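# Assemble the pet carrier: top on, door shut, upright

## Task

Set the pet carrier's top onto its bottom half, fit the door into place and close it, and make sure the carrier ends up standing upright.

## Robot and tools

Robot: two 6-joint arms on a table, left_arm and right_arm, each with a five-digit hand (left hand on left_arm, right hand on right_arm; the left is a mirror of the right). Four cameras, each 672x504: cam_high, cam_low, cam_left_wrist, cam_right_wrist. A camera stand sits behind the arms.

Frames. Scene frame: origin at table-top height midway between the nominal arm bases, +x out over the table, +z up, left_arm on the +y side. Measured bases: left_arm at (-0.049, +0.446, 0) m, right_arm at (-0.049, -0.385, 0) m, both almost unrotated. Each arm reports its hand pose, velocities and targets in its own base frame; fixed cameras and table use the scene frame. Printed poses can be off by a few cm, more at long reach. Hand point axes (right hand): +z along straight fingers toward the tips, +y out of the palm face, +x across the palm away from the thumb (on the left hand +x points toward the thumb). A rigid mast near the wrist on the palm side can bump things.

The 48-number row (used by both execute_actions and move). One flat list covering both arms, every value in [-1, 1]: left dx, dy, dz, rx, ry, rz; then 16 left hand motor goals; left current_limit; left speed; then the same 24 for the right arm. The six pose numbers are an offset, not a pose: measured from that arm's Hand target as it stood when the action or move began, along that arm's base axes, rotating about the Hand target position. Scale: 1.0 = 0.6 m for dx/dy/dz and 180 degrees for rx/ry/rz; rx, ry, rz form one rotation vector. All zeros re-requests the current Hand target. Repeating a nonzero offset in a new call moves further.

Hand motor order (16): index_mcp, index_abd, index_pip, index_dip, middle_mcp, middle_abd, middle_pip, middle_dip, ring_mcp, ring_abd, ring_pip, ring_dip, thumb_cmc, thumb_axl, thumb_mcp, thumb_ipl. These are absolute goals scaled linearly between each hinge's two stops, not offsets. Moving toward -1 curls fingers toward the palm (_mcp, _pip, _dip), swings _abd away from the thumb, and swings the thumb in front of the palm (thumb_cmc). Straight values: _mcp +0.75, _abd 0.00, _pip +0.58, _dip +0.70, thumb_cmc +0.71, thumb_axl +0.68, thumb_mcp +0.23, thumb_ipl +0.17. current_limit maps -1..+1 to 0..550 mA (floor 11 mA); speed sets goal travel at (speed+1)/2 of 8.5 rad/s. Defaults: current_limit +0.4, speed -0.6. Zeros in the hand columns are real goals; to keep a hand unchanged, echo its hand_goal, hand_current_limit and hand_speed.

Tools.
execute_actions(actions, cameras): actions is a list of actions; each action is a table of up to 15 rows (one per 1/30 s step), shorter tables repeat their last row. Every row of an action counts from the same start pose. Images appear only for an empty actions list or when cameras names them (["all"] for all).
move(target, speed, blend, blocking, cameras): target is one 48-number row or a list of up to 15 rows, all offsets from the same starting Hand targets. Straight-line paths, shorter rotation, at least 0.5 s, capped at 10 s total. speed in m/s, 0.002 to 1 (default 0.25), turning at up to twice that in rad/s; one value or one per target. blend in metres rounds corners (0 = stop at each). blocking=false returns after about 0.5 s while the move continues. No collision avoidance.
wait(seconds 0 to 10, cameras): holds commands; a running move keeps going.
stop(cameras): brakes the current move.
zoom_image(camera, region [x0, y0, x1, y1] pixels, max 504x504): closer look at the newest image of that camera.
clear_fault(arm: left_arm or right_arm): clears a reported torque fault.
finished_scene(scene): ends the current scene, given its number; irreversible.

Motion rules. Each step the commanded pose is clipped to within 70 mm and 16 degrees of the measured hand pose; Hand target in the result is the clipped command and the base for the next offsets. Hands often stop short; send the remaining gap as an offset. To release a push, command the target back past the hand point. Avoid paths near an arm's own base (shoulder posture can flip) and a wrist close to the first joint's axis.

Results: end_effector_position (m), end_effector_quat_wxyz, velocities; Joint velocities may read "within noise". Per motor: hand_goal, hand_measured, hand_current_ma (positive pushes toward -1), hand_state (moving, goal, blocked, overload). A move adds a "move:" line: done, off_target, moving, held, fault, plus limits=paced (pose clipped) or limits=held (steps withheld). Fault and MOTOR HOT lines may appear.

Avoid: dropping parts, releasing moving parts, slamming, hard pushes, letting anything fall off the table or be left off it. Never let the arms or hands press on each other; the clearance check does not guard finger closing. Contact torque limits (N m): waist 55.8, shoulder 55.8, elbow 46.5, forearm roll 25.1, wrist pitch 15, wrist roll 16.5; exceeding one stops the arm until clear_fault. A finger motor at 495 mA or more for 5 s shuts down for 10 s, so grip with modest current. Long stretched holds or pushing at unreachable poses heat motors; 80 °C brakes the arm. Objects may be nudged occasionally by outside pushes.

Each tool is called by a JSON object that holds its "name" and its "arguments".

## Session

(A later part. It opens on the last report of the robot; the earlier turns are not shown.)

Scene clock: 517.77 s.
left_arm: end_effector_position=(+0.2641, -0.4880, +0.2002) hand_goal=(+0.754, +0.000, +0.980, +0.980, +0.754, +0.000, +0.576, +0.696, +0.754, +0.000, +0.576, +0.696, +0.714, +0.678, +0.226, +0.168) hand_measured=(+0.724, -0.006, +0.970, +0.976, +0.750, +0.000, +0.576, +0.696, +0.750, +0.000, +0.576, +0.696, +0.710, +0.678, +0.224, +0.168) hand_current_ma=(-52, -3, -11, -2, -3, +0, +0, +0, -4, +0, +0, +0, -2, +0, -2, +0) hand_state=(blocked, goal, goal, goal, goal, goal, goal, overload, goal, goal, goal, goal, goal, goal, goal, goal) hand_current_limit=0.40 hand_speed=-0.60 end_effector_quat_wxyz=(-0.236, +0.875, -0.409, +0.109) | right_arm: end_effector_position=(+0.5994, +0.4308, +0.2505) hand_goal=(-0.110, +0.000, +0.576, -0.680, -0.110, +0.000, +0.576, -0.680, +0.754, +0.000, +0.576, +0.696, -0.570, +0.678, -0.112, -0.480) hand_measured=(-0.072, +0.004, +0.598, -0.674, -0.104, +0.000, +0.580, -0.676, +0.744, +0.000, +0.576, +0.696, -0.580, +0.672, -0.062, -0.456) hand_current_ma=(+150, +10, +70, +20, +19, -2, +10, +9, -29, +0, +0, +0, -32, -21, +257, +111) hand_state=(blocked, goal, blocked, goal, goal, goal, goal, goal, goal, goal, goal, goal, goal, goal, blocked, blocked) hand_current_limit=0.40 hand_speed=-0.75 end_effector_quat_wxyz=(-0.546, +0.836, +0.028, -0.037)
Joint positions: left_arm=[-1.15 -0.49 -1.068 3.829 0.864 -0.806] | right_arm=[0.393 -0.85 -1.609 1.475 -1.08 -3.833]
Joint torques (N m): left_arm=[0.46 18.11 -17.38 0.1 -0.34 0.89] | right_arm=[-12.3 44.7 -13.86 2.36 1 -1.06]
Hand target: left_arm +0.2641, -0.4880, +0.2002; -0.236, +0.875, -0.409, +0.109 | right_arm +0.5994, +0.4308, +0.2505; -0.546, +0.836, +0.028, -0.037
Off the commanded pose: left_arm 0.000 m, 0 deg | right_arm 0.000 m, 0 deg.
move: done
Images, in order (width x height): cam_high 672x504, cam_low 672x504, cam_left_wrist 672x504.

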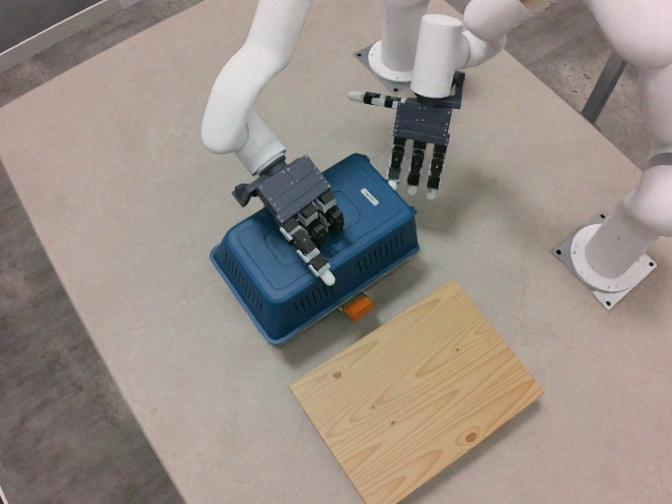

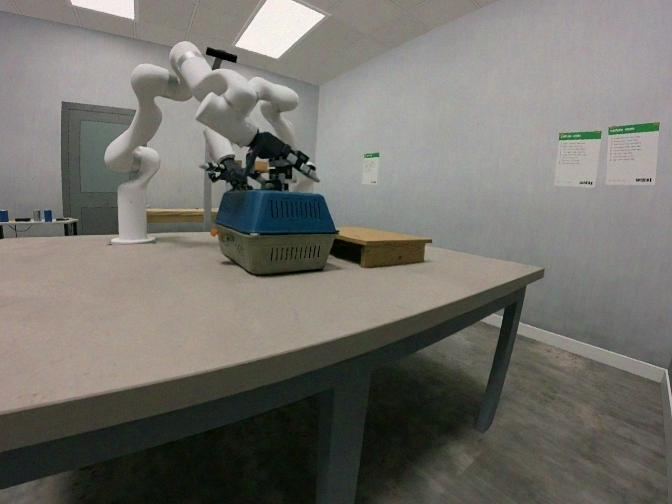

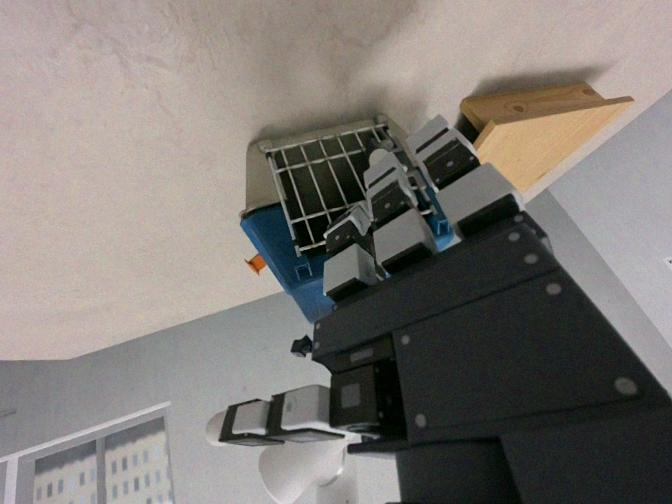

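{"name": "move", "arguments": {"target": [[0,0,0,0,0,0,0.753,0,0.98,0.98,0.754,0,0.576,0.696,0.754,0,0.576,0.696,0.714,0.678,0.226,0.168,0.4,-0.6,0,0,0.0067,0,0,0,-0.11,0,0.576,-0.68,-0.11,0,0.576,-0.68,0.753,0,0.576,0.696,-0.571,0.678,-0.112,-0.481,0.4,-0.75],[-0.0017,0,0,0,0,0,0.753,0,0.98,0.98,0.754,0,0.576,0.696,0.754,0,0.576,0.696,0.714,0.678,0.226,0.168,0.4,-0.6,-0.0025,0.003,0.0067,0,0.0017,0,-0.11,0,0.576,-0.68,-0.11,0,0.576,-0.68,0.753,0,0.576,0.696,-0.571,0.678,-0.112,-0.481,0.4,-0.75]], "speed": 0.02, "cameras": ["cam_left_wrist","cam_high","cam_low"]}}

{"name": "zoom_image", "arguments": {"camera": "cam_left_wrist", "region": [280, 235, 320, 285]}}

{"name": "zoom_image", "arguments": {"camera": "cam_left_wrist", "region": [420, 200, 465, 250]}}

{"name": "zoom_image", "arguments": {"camera": "cam_low", "region": [235, 205, 275, 245]}}

{"name": "zoom_image", "arguments": {"camera": "cam_low", "region": [310, 205, 350, 245]}}

{"name": "zoom_image", "arguments": {"camera": "cam_low", "region": [200, 200, 240, 240]}}

{"name": "zoom_image", "arguments": {"camera": "cam_high", "region": [265, 310, 305, 350]}}

{"name": "zoom_image", "arguments": {"camera": "cam_high", "region": [390, 215, 430, 255]}}

Scene clock: 542.70 s.
left_arm: end_effector_position=(+0.2630, -0.4881, +0.2001) hand_goal=(+0.754, +0.000, +0.980, +0.980, +0.754, +0.000, +0.576, +0.696, +0.754, +0.000, +0.576, +0.696, +0.714, +0.678, +0.226, +0.168) hand_measured=(+0.726, -0.006, +0.970, +0.976, +0.750, +0.000, +0.576, +0.696, +0.750, +0.000, +0.576, +0.696, +0.710, +0.678, +0.224, +0.168) hand_current_ma=(-51, -3, -11, -2, -3, +0, +0, +0, -4, +0, +0, +0, -2, +0, -2, +0) hand_state=(blocked, goal, goal, goal, goal, goal, goal, overload, goal, goal, goal, goal, goal, goal, goal, goal) hand_current_limit=0.40 hand_speed=-0.60 end_effector_quat_wxyz=(-0.235, +0.875, -0.409, +0.109) | right_arm: end_effector_position=(+0.5980, +0.4325, +0.2547) hand_goal=(-0.110, +0.000, +0.576, -0.680, -0.110, +0.000, +0.576, -0.680, +0.754, +0.000, +0.576, +0.696, -0.570, +0.678, -0.112, -0.480) hand_measured=(-0.072, +0.004, +0.598, -0.672, -0.104, -0.002, +0.580, -0.676, +0.744, +0.000, +0.576, +0.696, -0.580, +0.672, -0.062, -0.456) hand_current_ma=(+150, +9, +70, +25, +21, -2, +11, +10, -29, +0, +0, +0, -32, -21, +257, +111) hand_state=(blocked, goal, blocked, goal, goal, goal, goal, goal, goal, goal, goal, goal, goal, goal, blocked, blocked) hand_current_limit=0.40 hand_speed=-0.75 end_effector_quat_wxyz=(-0.547, +0.836, +0.027, -0.039)
Joint positions: left_arm=[-1.151 -0.489 -1.066 3.828 0.864 -0.807] | right_arm=[0.396 -0.845 -1.611 1.473 -1.08 -3.821]
Joint torques (N m): left_arm=[-7.9 38.94 -8.29 -1.72 1.41 -1.74] | right_arm=[14.79 47.03 -23.84 3.15 -2.97 1.35]
Hand target: left_arm +0.2630, -0.4880, +0.2002; -0.236, +0.875, -0.409, +0.109 | right_arm +0.5979, +0.4326, +0.2545; -0.547, +0.836, +0.027, -0.039
Off the commanded pose: left_arm 0.000 m, 0 deg | right_arm 0.000 m, 0 deg.
move: done
Images, in order (width x height): cam_high 672x504, cam_low 672x504, cam_left_wrist 672x504.

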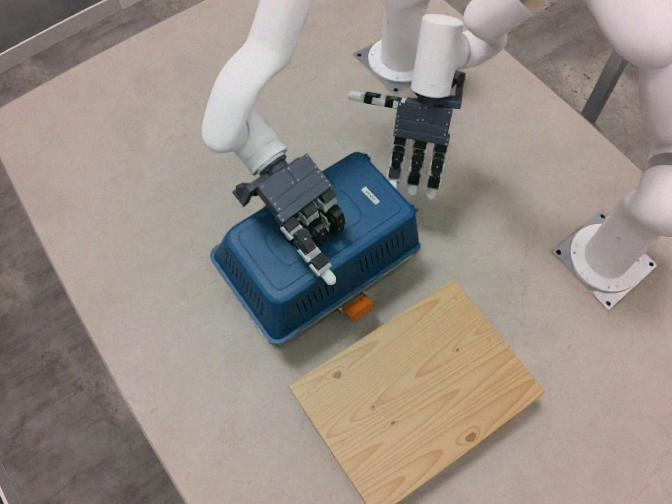

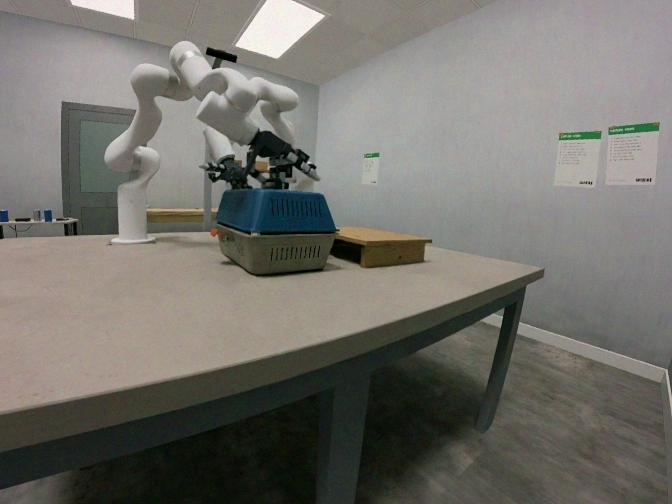

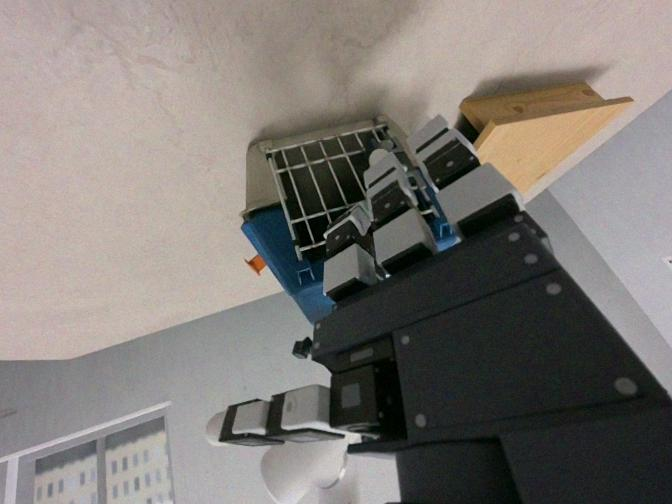

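Scaled by 10.080 from the camera's 672x504 image, which has a finer 960x720 frame.

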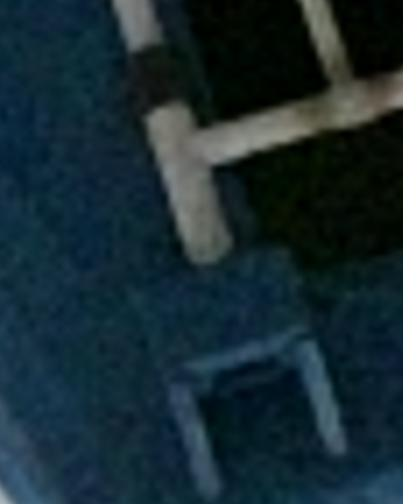

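Scaled by 10.080 from the camera's 672x504 image, which has a finer 960x720 frame.

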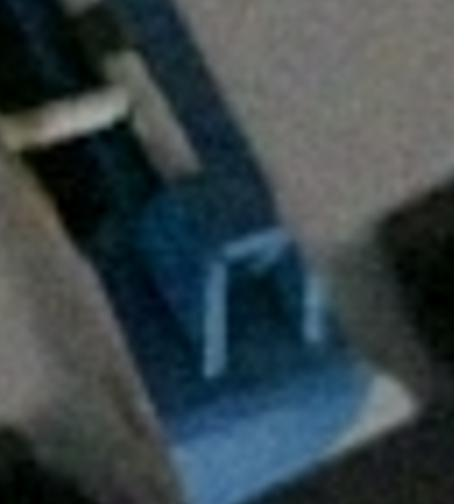

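Scaled by 12.600 from the camera's 672x504 image, which has a finer 960x720 frame.

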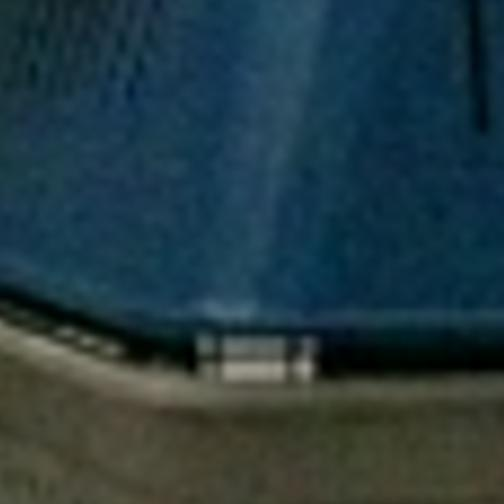

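Scaled by 12.600 from the camera's 672x504 image, which has a finer 960x720 frame.

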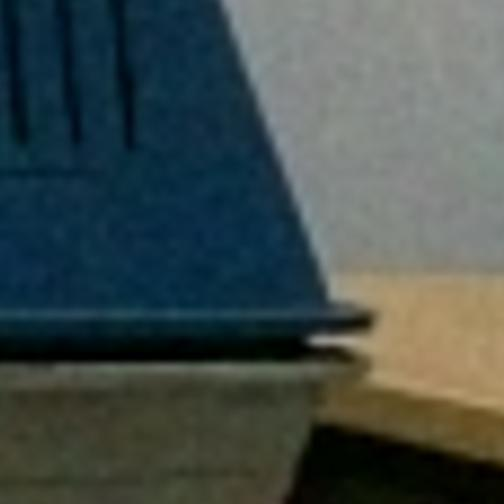

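Scaled by 12.600 from the camera's 672x504 image, which has a finer 960x720 frame.

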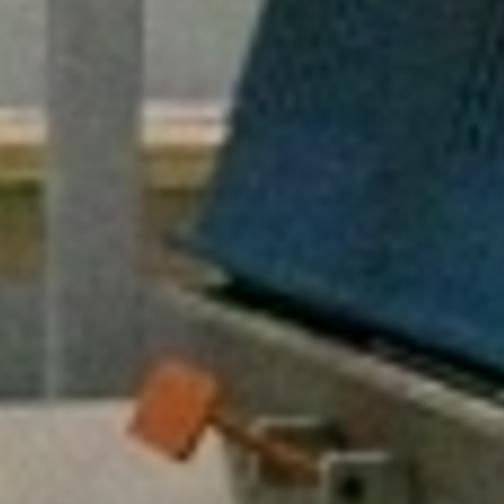

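Scaled by 12.600 from the camera's 672x504 image, which has a finer 960x720 frame.

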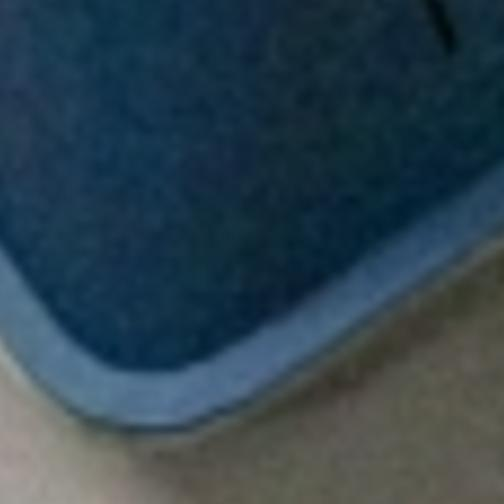

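Scaled by 12.600 from the camera's 672x504 image, which has a finer 960x720 frame.

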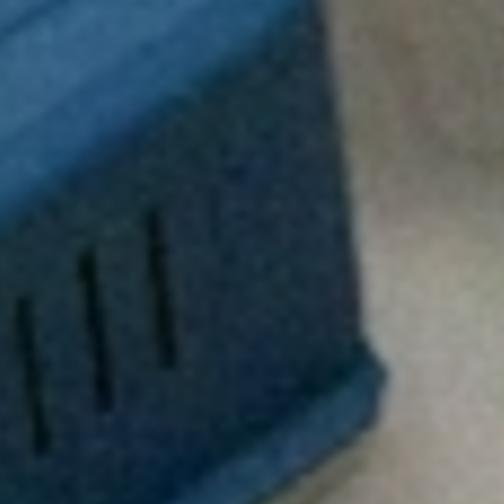

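{"name": "move", "arguments": {"target": [[0,0,0,0,0,0,0.753,0,0.98,0.98,0.754,0,0.576,0.696,0.754,0,0.576,0.696,0.714,0.678,0.226,0.168,0.4,-0.6,0.0003,-0.003,0,0.0039,0.0006,0,-0.11,0,0.576,-0.68,-0.11,0,0.576,-0.68,0.753,0,0.576,0.696,-0.571,0.678,-0.112,-0.481,0.4,-0.75],[0,0,0,0,0,0,0.753,0,0.98,0.98,0.754,0,0.576,0.696,0.754,0,0.576,0.696,0.714,0.678,0.226,0.168,0.4,-0.6,0.0003,-0.003,-0.0067,0.0039,0.0006,0,-0.11,0,0.576,-0.68,-0.11,0,0.576,-0.68,0.753,0,0.576,0.696,-0.571,0.678,-0.112,-0.481,0.4,-0.75]], "speed": 0.02, "cameras": ["cam_left_wrist","cam_high","cam_low"]}}

{"name": "zoom_image", "arguments": {"camera": "cam_left_wrist", "region": [280, 235, 320, 285]}}

{"name": "zoom_image", "arguments": {"camera": "cam_left_wrist", "region": [420, 200, 465, 250]}}

{"name": "zoom_image", "arguments": {"camera": "cam_low", "region": [235, 205, 275, 245]}}

{"name": "zoom_image", "arguments": {"camera": "cam_low", "region": [310, 205, 350, 245]}}

{"name": "zoom_image", "arguments": {"camera": "cam_low", "region": [200, 200, 240, 240]}}

{"name": "zoom_image", "arguments": {"camera": "cam_high", "region": [265, 310, 305, 350]}}

{"name": "zoom_image", "arguments": {"camera": "cam_high", "region": [390, 215, 430, 255]}}

Scene clock: 550.60 s.
left_arm: end_effector_position=(+0.2630, -0.4880, +0.2002) hand_goal=(+0.754, +0.000, +0.980, +0.980, +0.754, +0.000, +0.576, +0.696, +0.754, +0.000, +0.576, +0.696, +0.714, +0.678, +0.226, +0.168) hand_measured=(+0.726, -0.006, +0.970, +0.976, +0.750, +0.000, +0.576, +0.696, +0.750, +0.000, +0.576, +0.696, +0.710, +0.678, +0.224, +0.168) hand_current_ma=(-51, -3, -11, -2, -3, +0, +0, +0, -4, +0, +0, +0, -2, +0, -2, +0) hand_state=(blocked, goal, goal, goal, goal, goal, goal, overload, goal, goal, goal, goal, goal, goal, goal, goal) hand_current_limit=0.40 hand_speed=-0.60 end_effector_quat_wxyz=(-0.236, +0.875, -0.409, +0.109) | right_arm: end_effector_position=(+0.5981, +0.4308, +0.2506) hand_goal=(-0.110, +0.000, +0.576, -0.680, -0.110, +0.000, +0.576, -0.680, +0.754, +0.000, +0.576, +0.696, -0.570, +0.678, -0.112, -0.480) hand_measured=(-0.072, +0.002, +0.598, -0.670, -0.104, -0.002, +0.580, -0.676, +0.744, +0.000, +0.576, +0.696, -0.580, +0.672, -0.062, -0.456) hand_current_ma=(+150, +3, +70, +28, +20, -2, +11, +9, -29, +0, +0, +0, -32, -24, +257, +111) hand_state=(blocked, goal, blocked, goal, goal, goal, goal, goal, goal, goal, goal, goal, goal, goal, blocked, blocked) hand_current_limit=0.40 hand_speed=-0.75 end_effector_quat_wxyz=(-0.552, +0.833, +0.026, -0.040)
Joint positions: left_arm=[-1.151 -0.489 -1.066 3.828 0.864 -0.807] | right_arm=[0.391 -0.851 -1.604 1.485 -1.092 -3.838]
Joint torques (N m): left_arm=[-6.62 37.3 -7.89 -1.12 2.57 -1.87] | right_arm=[-10.53 46.89 -13.6 3.25 -0.77 -0.82]
Hand target: left_arm +0.2630, -0.4880, +0.2002; -0.236, +0.875, -0.409, +0.109 | right_arm +0.5981, +0.4308, +0.2505; -0.552, +0.833, +0.026, -0.040
Off the commanded pose: left_arm 0.000 m, 0 deg | right_arm 0.000 m, 0 deg.
move: done
Images, in order (width x height): cam_high 672x504, cam_low 672x504, cam_left_wrist 672x504.

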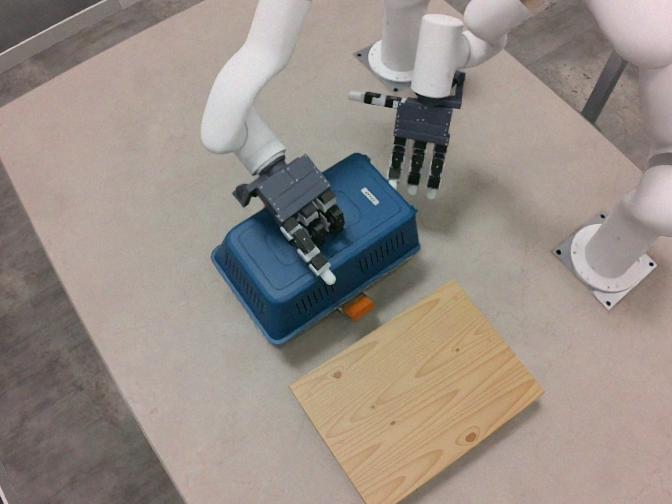

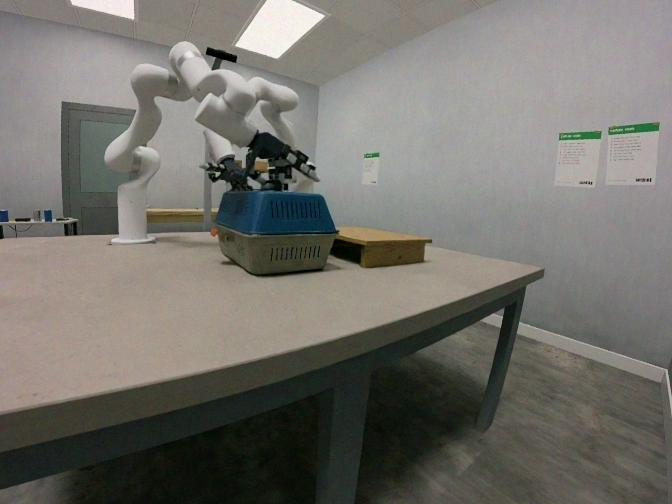

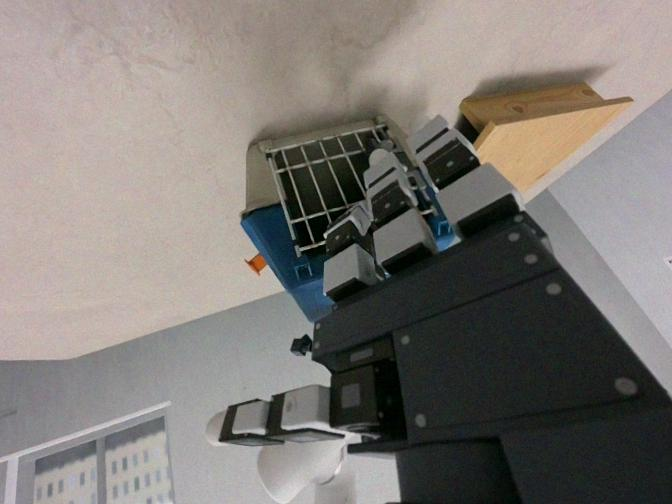

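Scaled by 10.080 from the camera's 672x504 image, which has a finer 960x720 frame.

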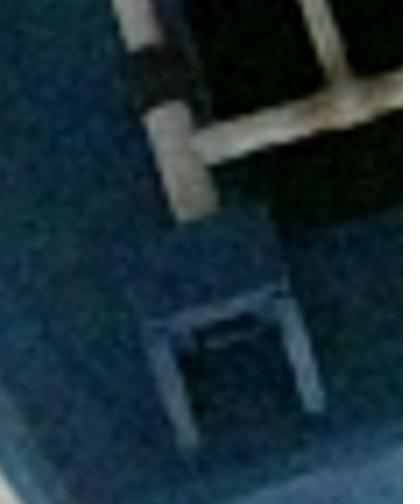

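Scaled by 10.080 from the camera's 672x504 image, which has a finer 960x720 frame.

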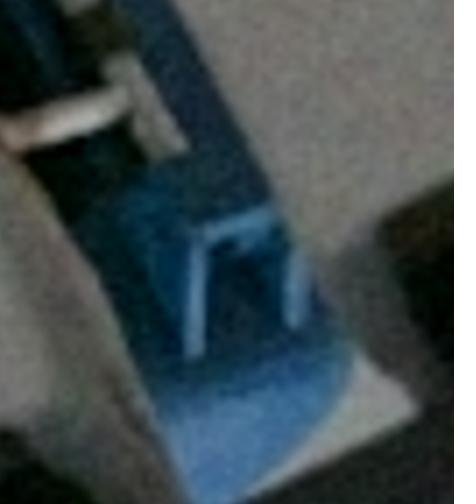

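Scaled by 12.600 from the camera's 672x504 image, which has a finer 960x720 frame.

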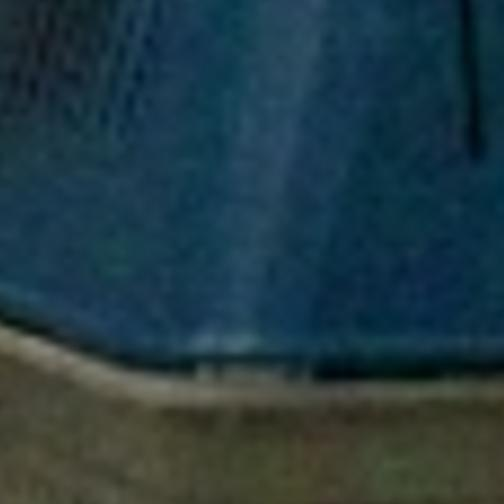

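Scaled by 12.600 from the camera's 672x504 image, which has a finer 960x720 frame.

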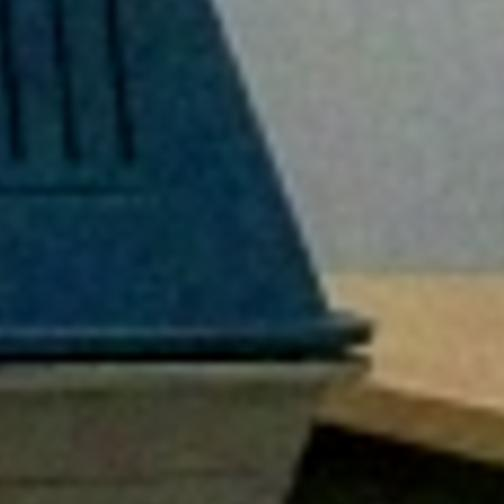

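Scaled by 12.600 from the camera's 672x504 image, which has a finer 960x720 frame.

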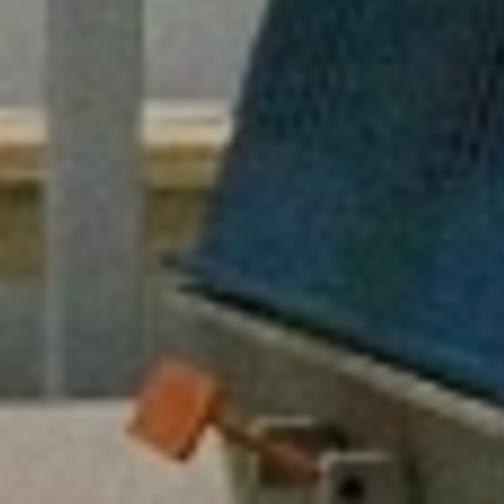

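Scaled by 12.600 from the camera's 672x504 image, which has a finer 960x720 frame.

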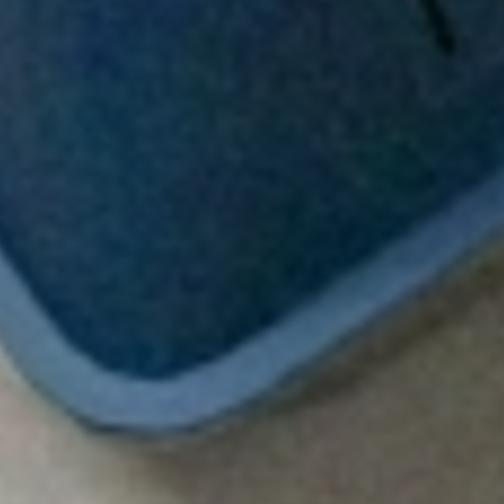

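Scaled by 12.600 from the camera's 672x504 image, which has a finer 960x720 frame.

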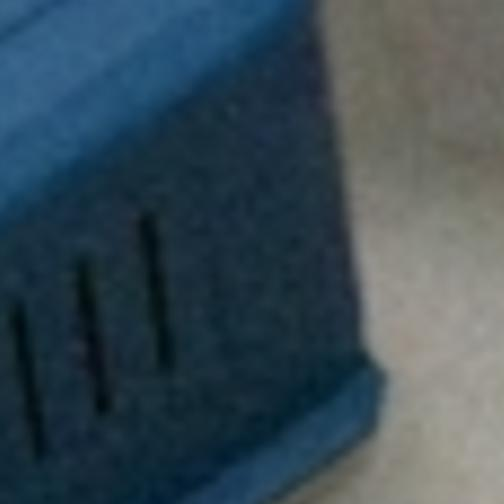

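{"name": "move", "arguments": {"target": [0,0,0,0,0,0,0.753,0,0.98,0.98,0.754,0,0.576,0.696,0.754,0,0.576,0.696,0.714,0.678,0.226,0.168,0.4,-0.6,0,0,-0.005,0,0,0,-0.11,0,0.576,-0.68,-0.11,0,0.576,-0.68,0.753,0,0.576,0.696,-0.571,0.678,-0.112,-0.481,0.4,-0.75], "speed": 0.02, "cameras": ["cam_left_wrist","cam_high","cam_low"]}}

{"name": "zoom_image", "arguments": {"camera": "cam_left_wrist", "region": [280, 235, 320, 285]}}

{"name": "zoom_image", "arguments": {"camera": "cam_left_wrist", "region": [420, 200, 465, 250]}}

{"name": "zoom_image", "arguments": {"camera": "cam_low", "region": [235, 205, 275, 245]}}

{"name": "zoom_image", "arguments": {"camera": "cam_low", "region": [310, 205, 350, 245]}}

{"name": "zoom_image", "arguments": {"camera": "cam_low", "region": [200, 200, 240, 240]}}

Scene clock: 557.00 s.
left_arm: end_effector_position=(+0.2630, -0.4880, +0.2002) hand_goal=(+0.754, +0.000, +0.980, +0.980, +0.754, +0.000, +0.576, +0.696, +0.754, +0.000, +0.576, +0.696, +0.714, +0.678, +0.226, +0.168) hand_measured=(+0.724, -0.008, +0.970, +0.976, +0.750, +0.000, +0.576, +0.696, +0.750, +0.000, +0.576, +0.696, +0.710, +0.678, +0.224, +0.168) hand_current_ma=(-55, -6, -11, -2, -3, +0, +0, +0, -4, +0, +0, +0, -2, +0, -2, +0) hand_state=(blocked, goal, goal, goal, goal, goal, goal, overload, goal, goal, goal, goal, goal, goal, goal, goal) hand_current_limit=0.40 hand_speed=-0.60 end_effector_quat_wxyz=(-0.236, +0.875, -0.409, +0.109) | right_arm: end_effector_position=(+0.5981, +0.4308, +0.2475) hand_goal=(-0.110, +0.000, +0.576, -0.680, -0.110, +0.000, +0.576, -0.680, +0.754, +0.000, +0.576, +0.696, -0.570, +0.678, -0.112, -0.480) hand_measured=(-0.072, +0.000, +0.598, -0.670, -0.104, -0.002, +0.580, -0.676, +0.744, +0.000, +0.576, +0.696, -0.580, +0.672, -0.062, -0.458) hand_current_ma=(+150, +1, +70, +28, +19, -2, +11, +9, -29, +0, +0, +0, -32, -24, +257, +108) hand_state=(blocked, goal, blocked, goal, goal, goal, goal, goal, goal, goal, goal, goal, goal, goal, blocked, blocked) hand_current_limit=0.40 hand_speed=-0.75 end_effector_quat_wxyz=(-0.552, +0.833, +0.026, -0.040)
Joint positions: left_arm=[-1.151 -0.489 -1.066 3.828 0.864 -0.807] | right_arm=[0.391 -0.854 -1.604 1.488 -1.091 -3.844]
Joint torques (N m): left_arm=[-7.87 38.33 -8.41 -0.81 2.32 -1.7] | right_arm=[-11 46.11 -14.09 3.05 0.72 -0.91]
Hand target: left_arm +0.2630, -0.4880, +0.2002; -0.236, +0.875, -0.409, +0.109 | right_arm +0.5981, +0.4308, +0.2475; -0.552, +0.833, +0.026, -0.040
Off the commanded pose: left_arm 0.000 m, 0 deg | right_arm 0.000 m, 0 deg.
move: done
Images, in order (width x height): cam_high 672x504, cam_low 672x504, cam_left_wrist 672x504.

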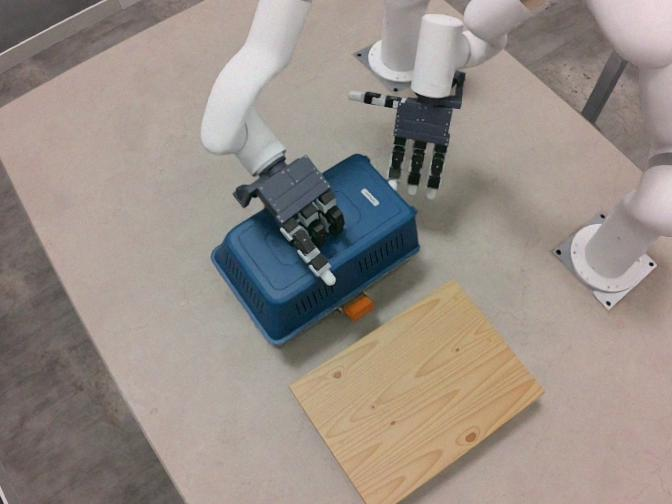

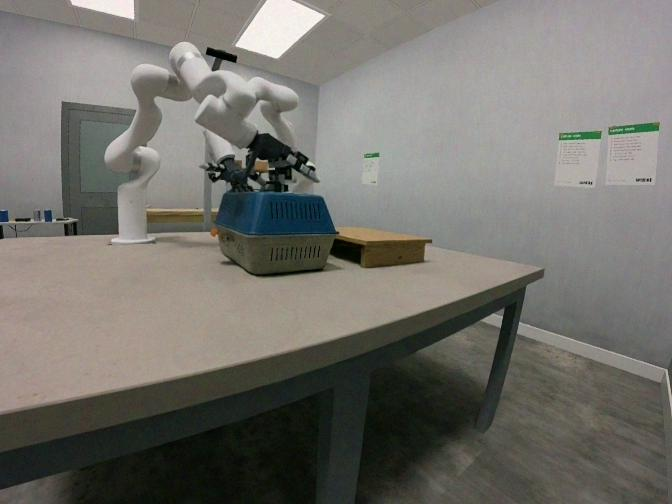

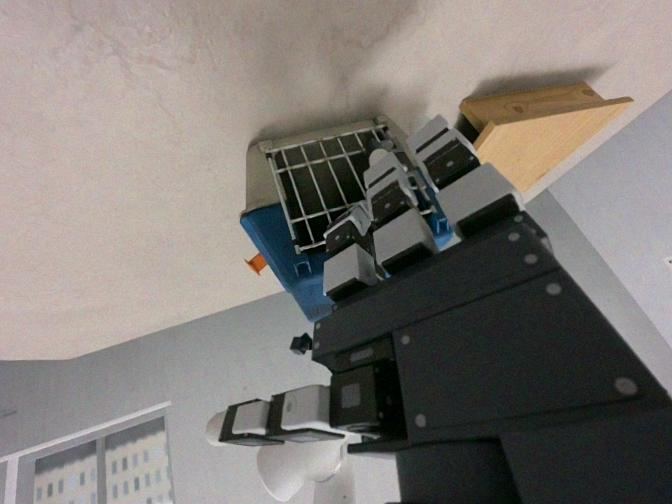

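Scaled by 10.080 from the camera's 672x504 image, which has a finer 960x720 frame.

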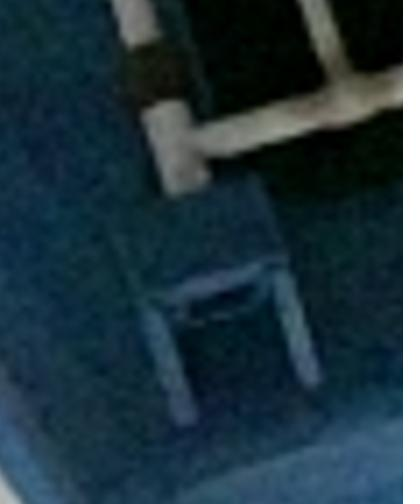

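Scaled by 10.080 from the camera's 672x504 image, which has a finer 960x720 frame.

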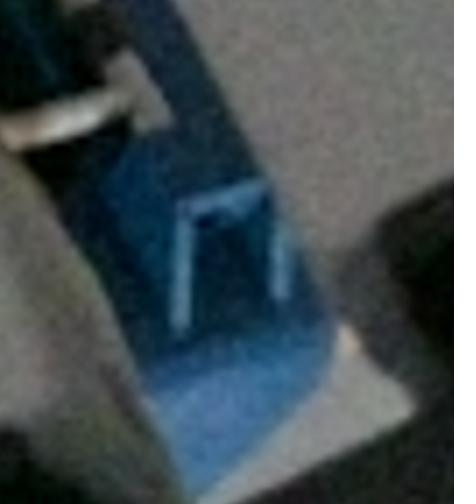

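Scaled by 12.600 from the camera's 672x504 image, which has a finer 960x720 frame.

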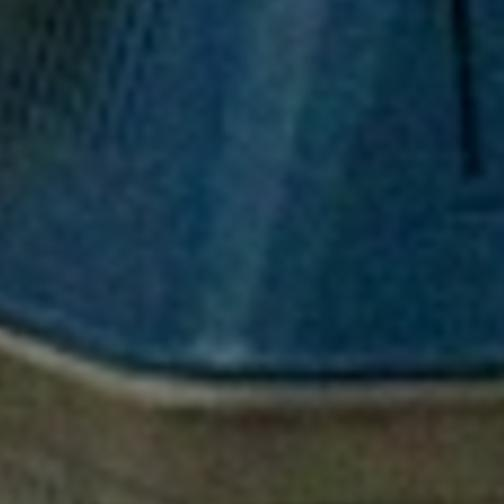

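Scaled by 12.600 from the camera's 672x504 image, which has a finer 960x720 frame.

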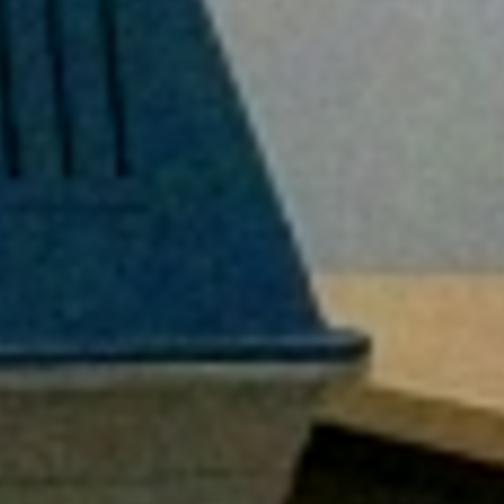

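Scaled by 12.600 from the camera's 672x504 image, which has a finer 960x720 frame.

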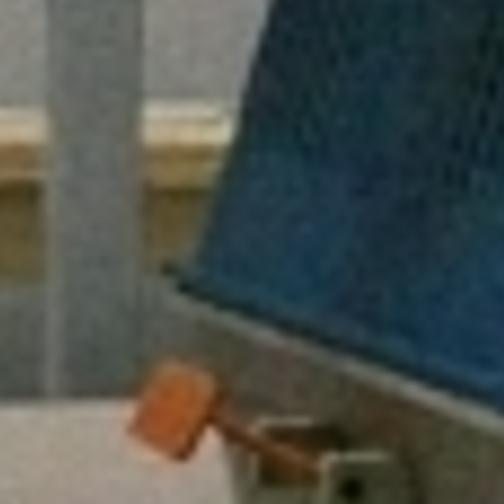

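{"name": "move", "arguments": {"target": [0,0,0,0,0,0,0.753,0,0.98,0.98,0.754,0,0.576,0.696,0.754,0,0.576,0.696,0.714,0.678,0.226,0.168,0.4,-0.6,0,0,-0.0042,0,0,0,-0.11,0,0.576,-0.68,-0.11,0,0.576,-0.68,0.753,0,0.576,0.696,-0.571,0.678,-0.112,-0.481,0.4,-0.75], "speed": 0.02, "cameras": ["cam_left_wrist","cam_high","cam_low"]}}

{"name": "zoom_image", "arguments": {"camera": "cam_left_wrist", "region": [280, 235, 320, 285]}}

{"name": "zoom_image", "arguments": {"camera": "cam_left_wrist", "region": [420, 200, 465, 250]}}

{"name": "zoom_image", "arguments": {"camera": "cam_low", "region": [235, 205, 275, 245]}}

{"name": "zoom_image", "arguments": {"camera": "cam_low", "region": [310, 205, 350, 245]}}

{"name": "zoom_image", "arguments": {"camera": "cam_low", "region": [200, 200, 240, 240]}}

Scene clock: 561.90 s.
left_arm: end_effector_position=(+0.2630, -0.4880, +0.2002) hand_goal=(+0.754, +0.000, +0.980, +0.980, +0.754, +0.000, +0.576, +0.696, +0.754, +0.000, +0.576, +0.696, +0.714, +0.678, +0.226, +0.168) hand_measured=(+0.724, -0.006, +0.970, +0.976, +0.750, +0.000, +0.576, +0.696, +0.750, +0.000, +0.576, +0.696, +0.710, +0.678, +0.224, +0.168) hand_current_ma=(-55, -4, -11, -2, -3, +0, +0, +0, -4, +0, +0, +0, -2, +0, -2, +0) hand_state=(blocked, goal, goal, goal, goal, goal, goal, overload, goal, goal, goal, goal, goal, goal, goal, goal) hand_current_limit=0.40 hand_speed=-0.60 end_effector_quat_wxyz=(-0.236, +0.875, -0.409, +0.109) | right_arm: end_effector_position=(+0.5981, +0.4308, +0.2450) hand_goal=(-0.110, +0.000, +0.576, -0.680, -0.110, +0.000, +0.576, -0.680, +0.754, +0.000, +0.576, +0.696, -0.570, +0.678, -0.112, -0.480) hand_measured=(-0.072, +0.002, +0.596, -0.674, -0.104, -0.002, +0.580, -0.676, +0.744, +0.000, +0.576, +0.696, -0.580, +0.672, -0.062, -0.462) hand_current_ma=(+150, +5, +68, +14, +19, -2, +11, +9, -29, +0, +0, +0, -28, -24, +257, +84) hand_state=(blocked, goal, blocked, goal, goal, goal, goal, goal, goal, goal, goal, goal, goal, goal, blocked, goal) hand_current_limit=0.40 hand_speed=-0.75 end_effector_quat_wxyz=(-0.552, +0.833, +0.026, -0.040)
Joint positions: left_arm=[-1.151 -0.489 -1.066 3.828 0.864 -0.807] | right_arm=[0.391 -0.858 -1.603 1.49 -1.091 -3.848]
Joint torques (N m): left_arm=[-5.74 37.37 -9.5 -0.31 2.03 -1.46] | right_arm=[-9.21 41.74 -12.4 2.22 1.17 -1.09]
Hand target: left_arm +0.2630, -0.4880, +0.2002; -0.236, +0.875, -0.409, +0.109 | right_arm +0.5981, +0.4308, +0.2450; -0.552, +0.833, +0.026, -0.040
Off the commanded pose: left_arm 0.000 m, 0 deg | right_arm 0.000 m, 0 deg.
move: done
Images, in order (width x height): cam_high 672x504, cam_low 672x504, cam_left_wrist 672x504.

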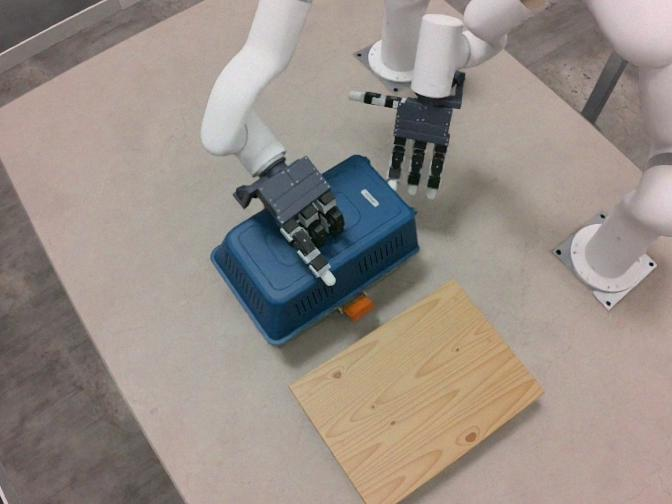

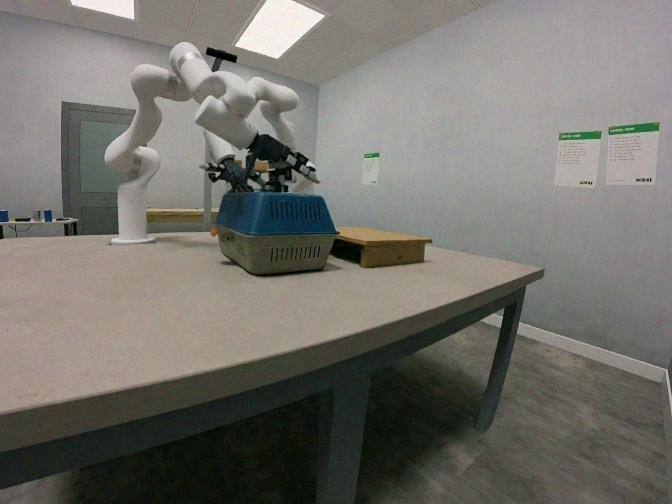

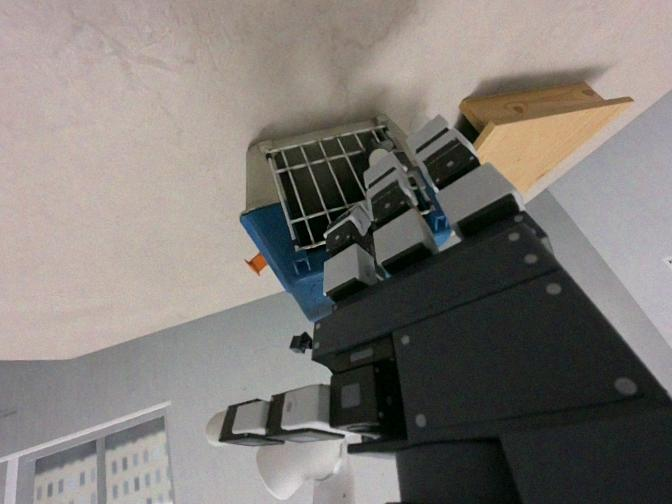

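Scaled by 10.080 from the camera's 672x504 image, which has a finer 960x720 frame.

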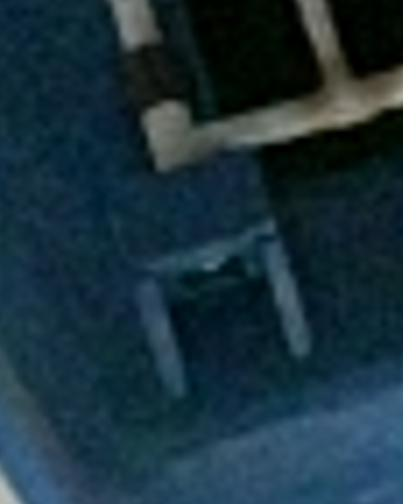

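Scaled by 10.080 from the camera's 672x504 image, which has a finer 960x720 frame.

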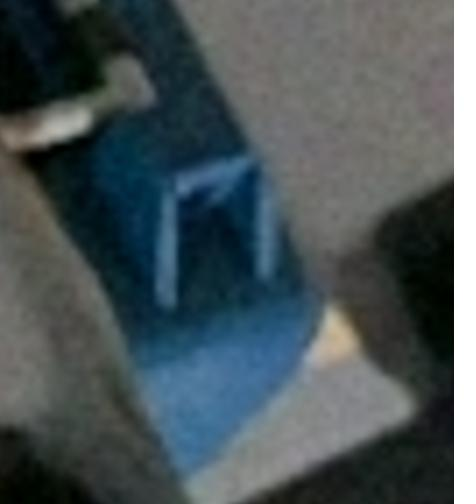

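Scaled by 12.600 from the camera's 672x504 image, which has a finer 960x720 frame.

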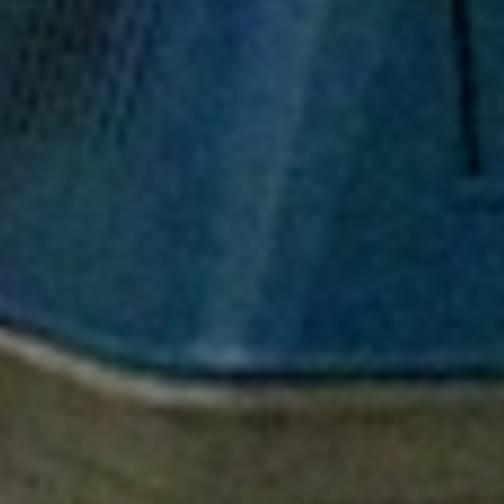

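Scaled by 12.600 from the camera's 672x504 image, which has a finer 960x720 frame.

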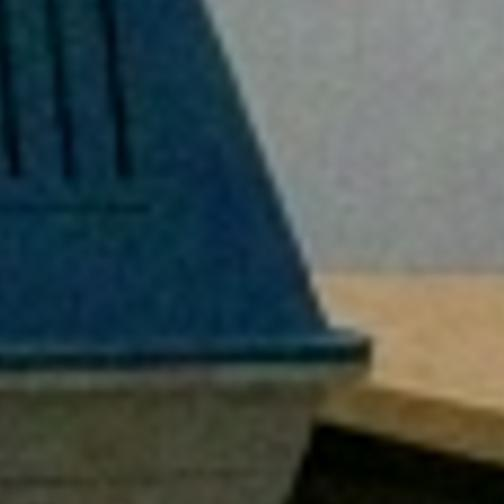

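Scaled by 12.600 from the camera's 672x504 image, which has a finer 960x720 frame.

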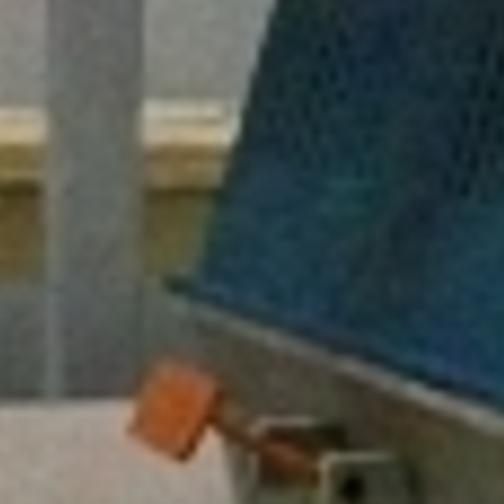

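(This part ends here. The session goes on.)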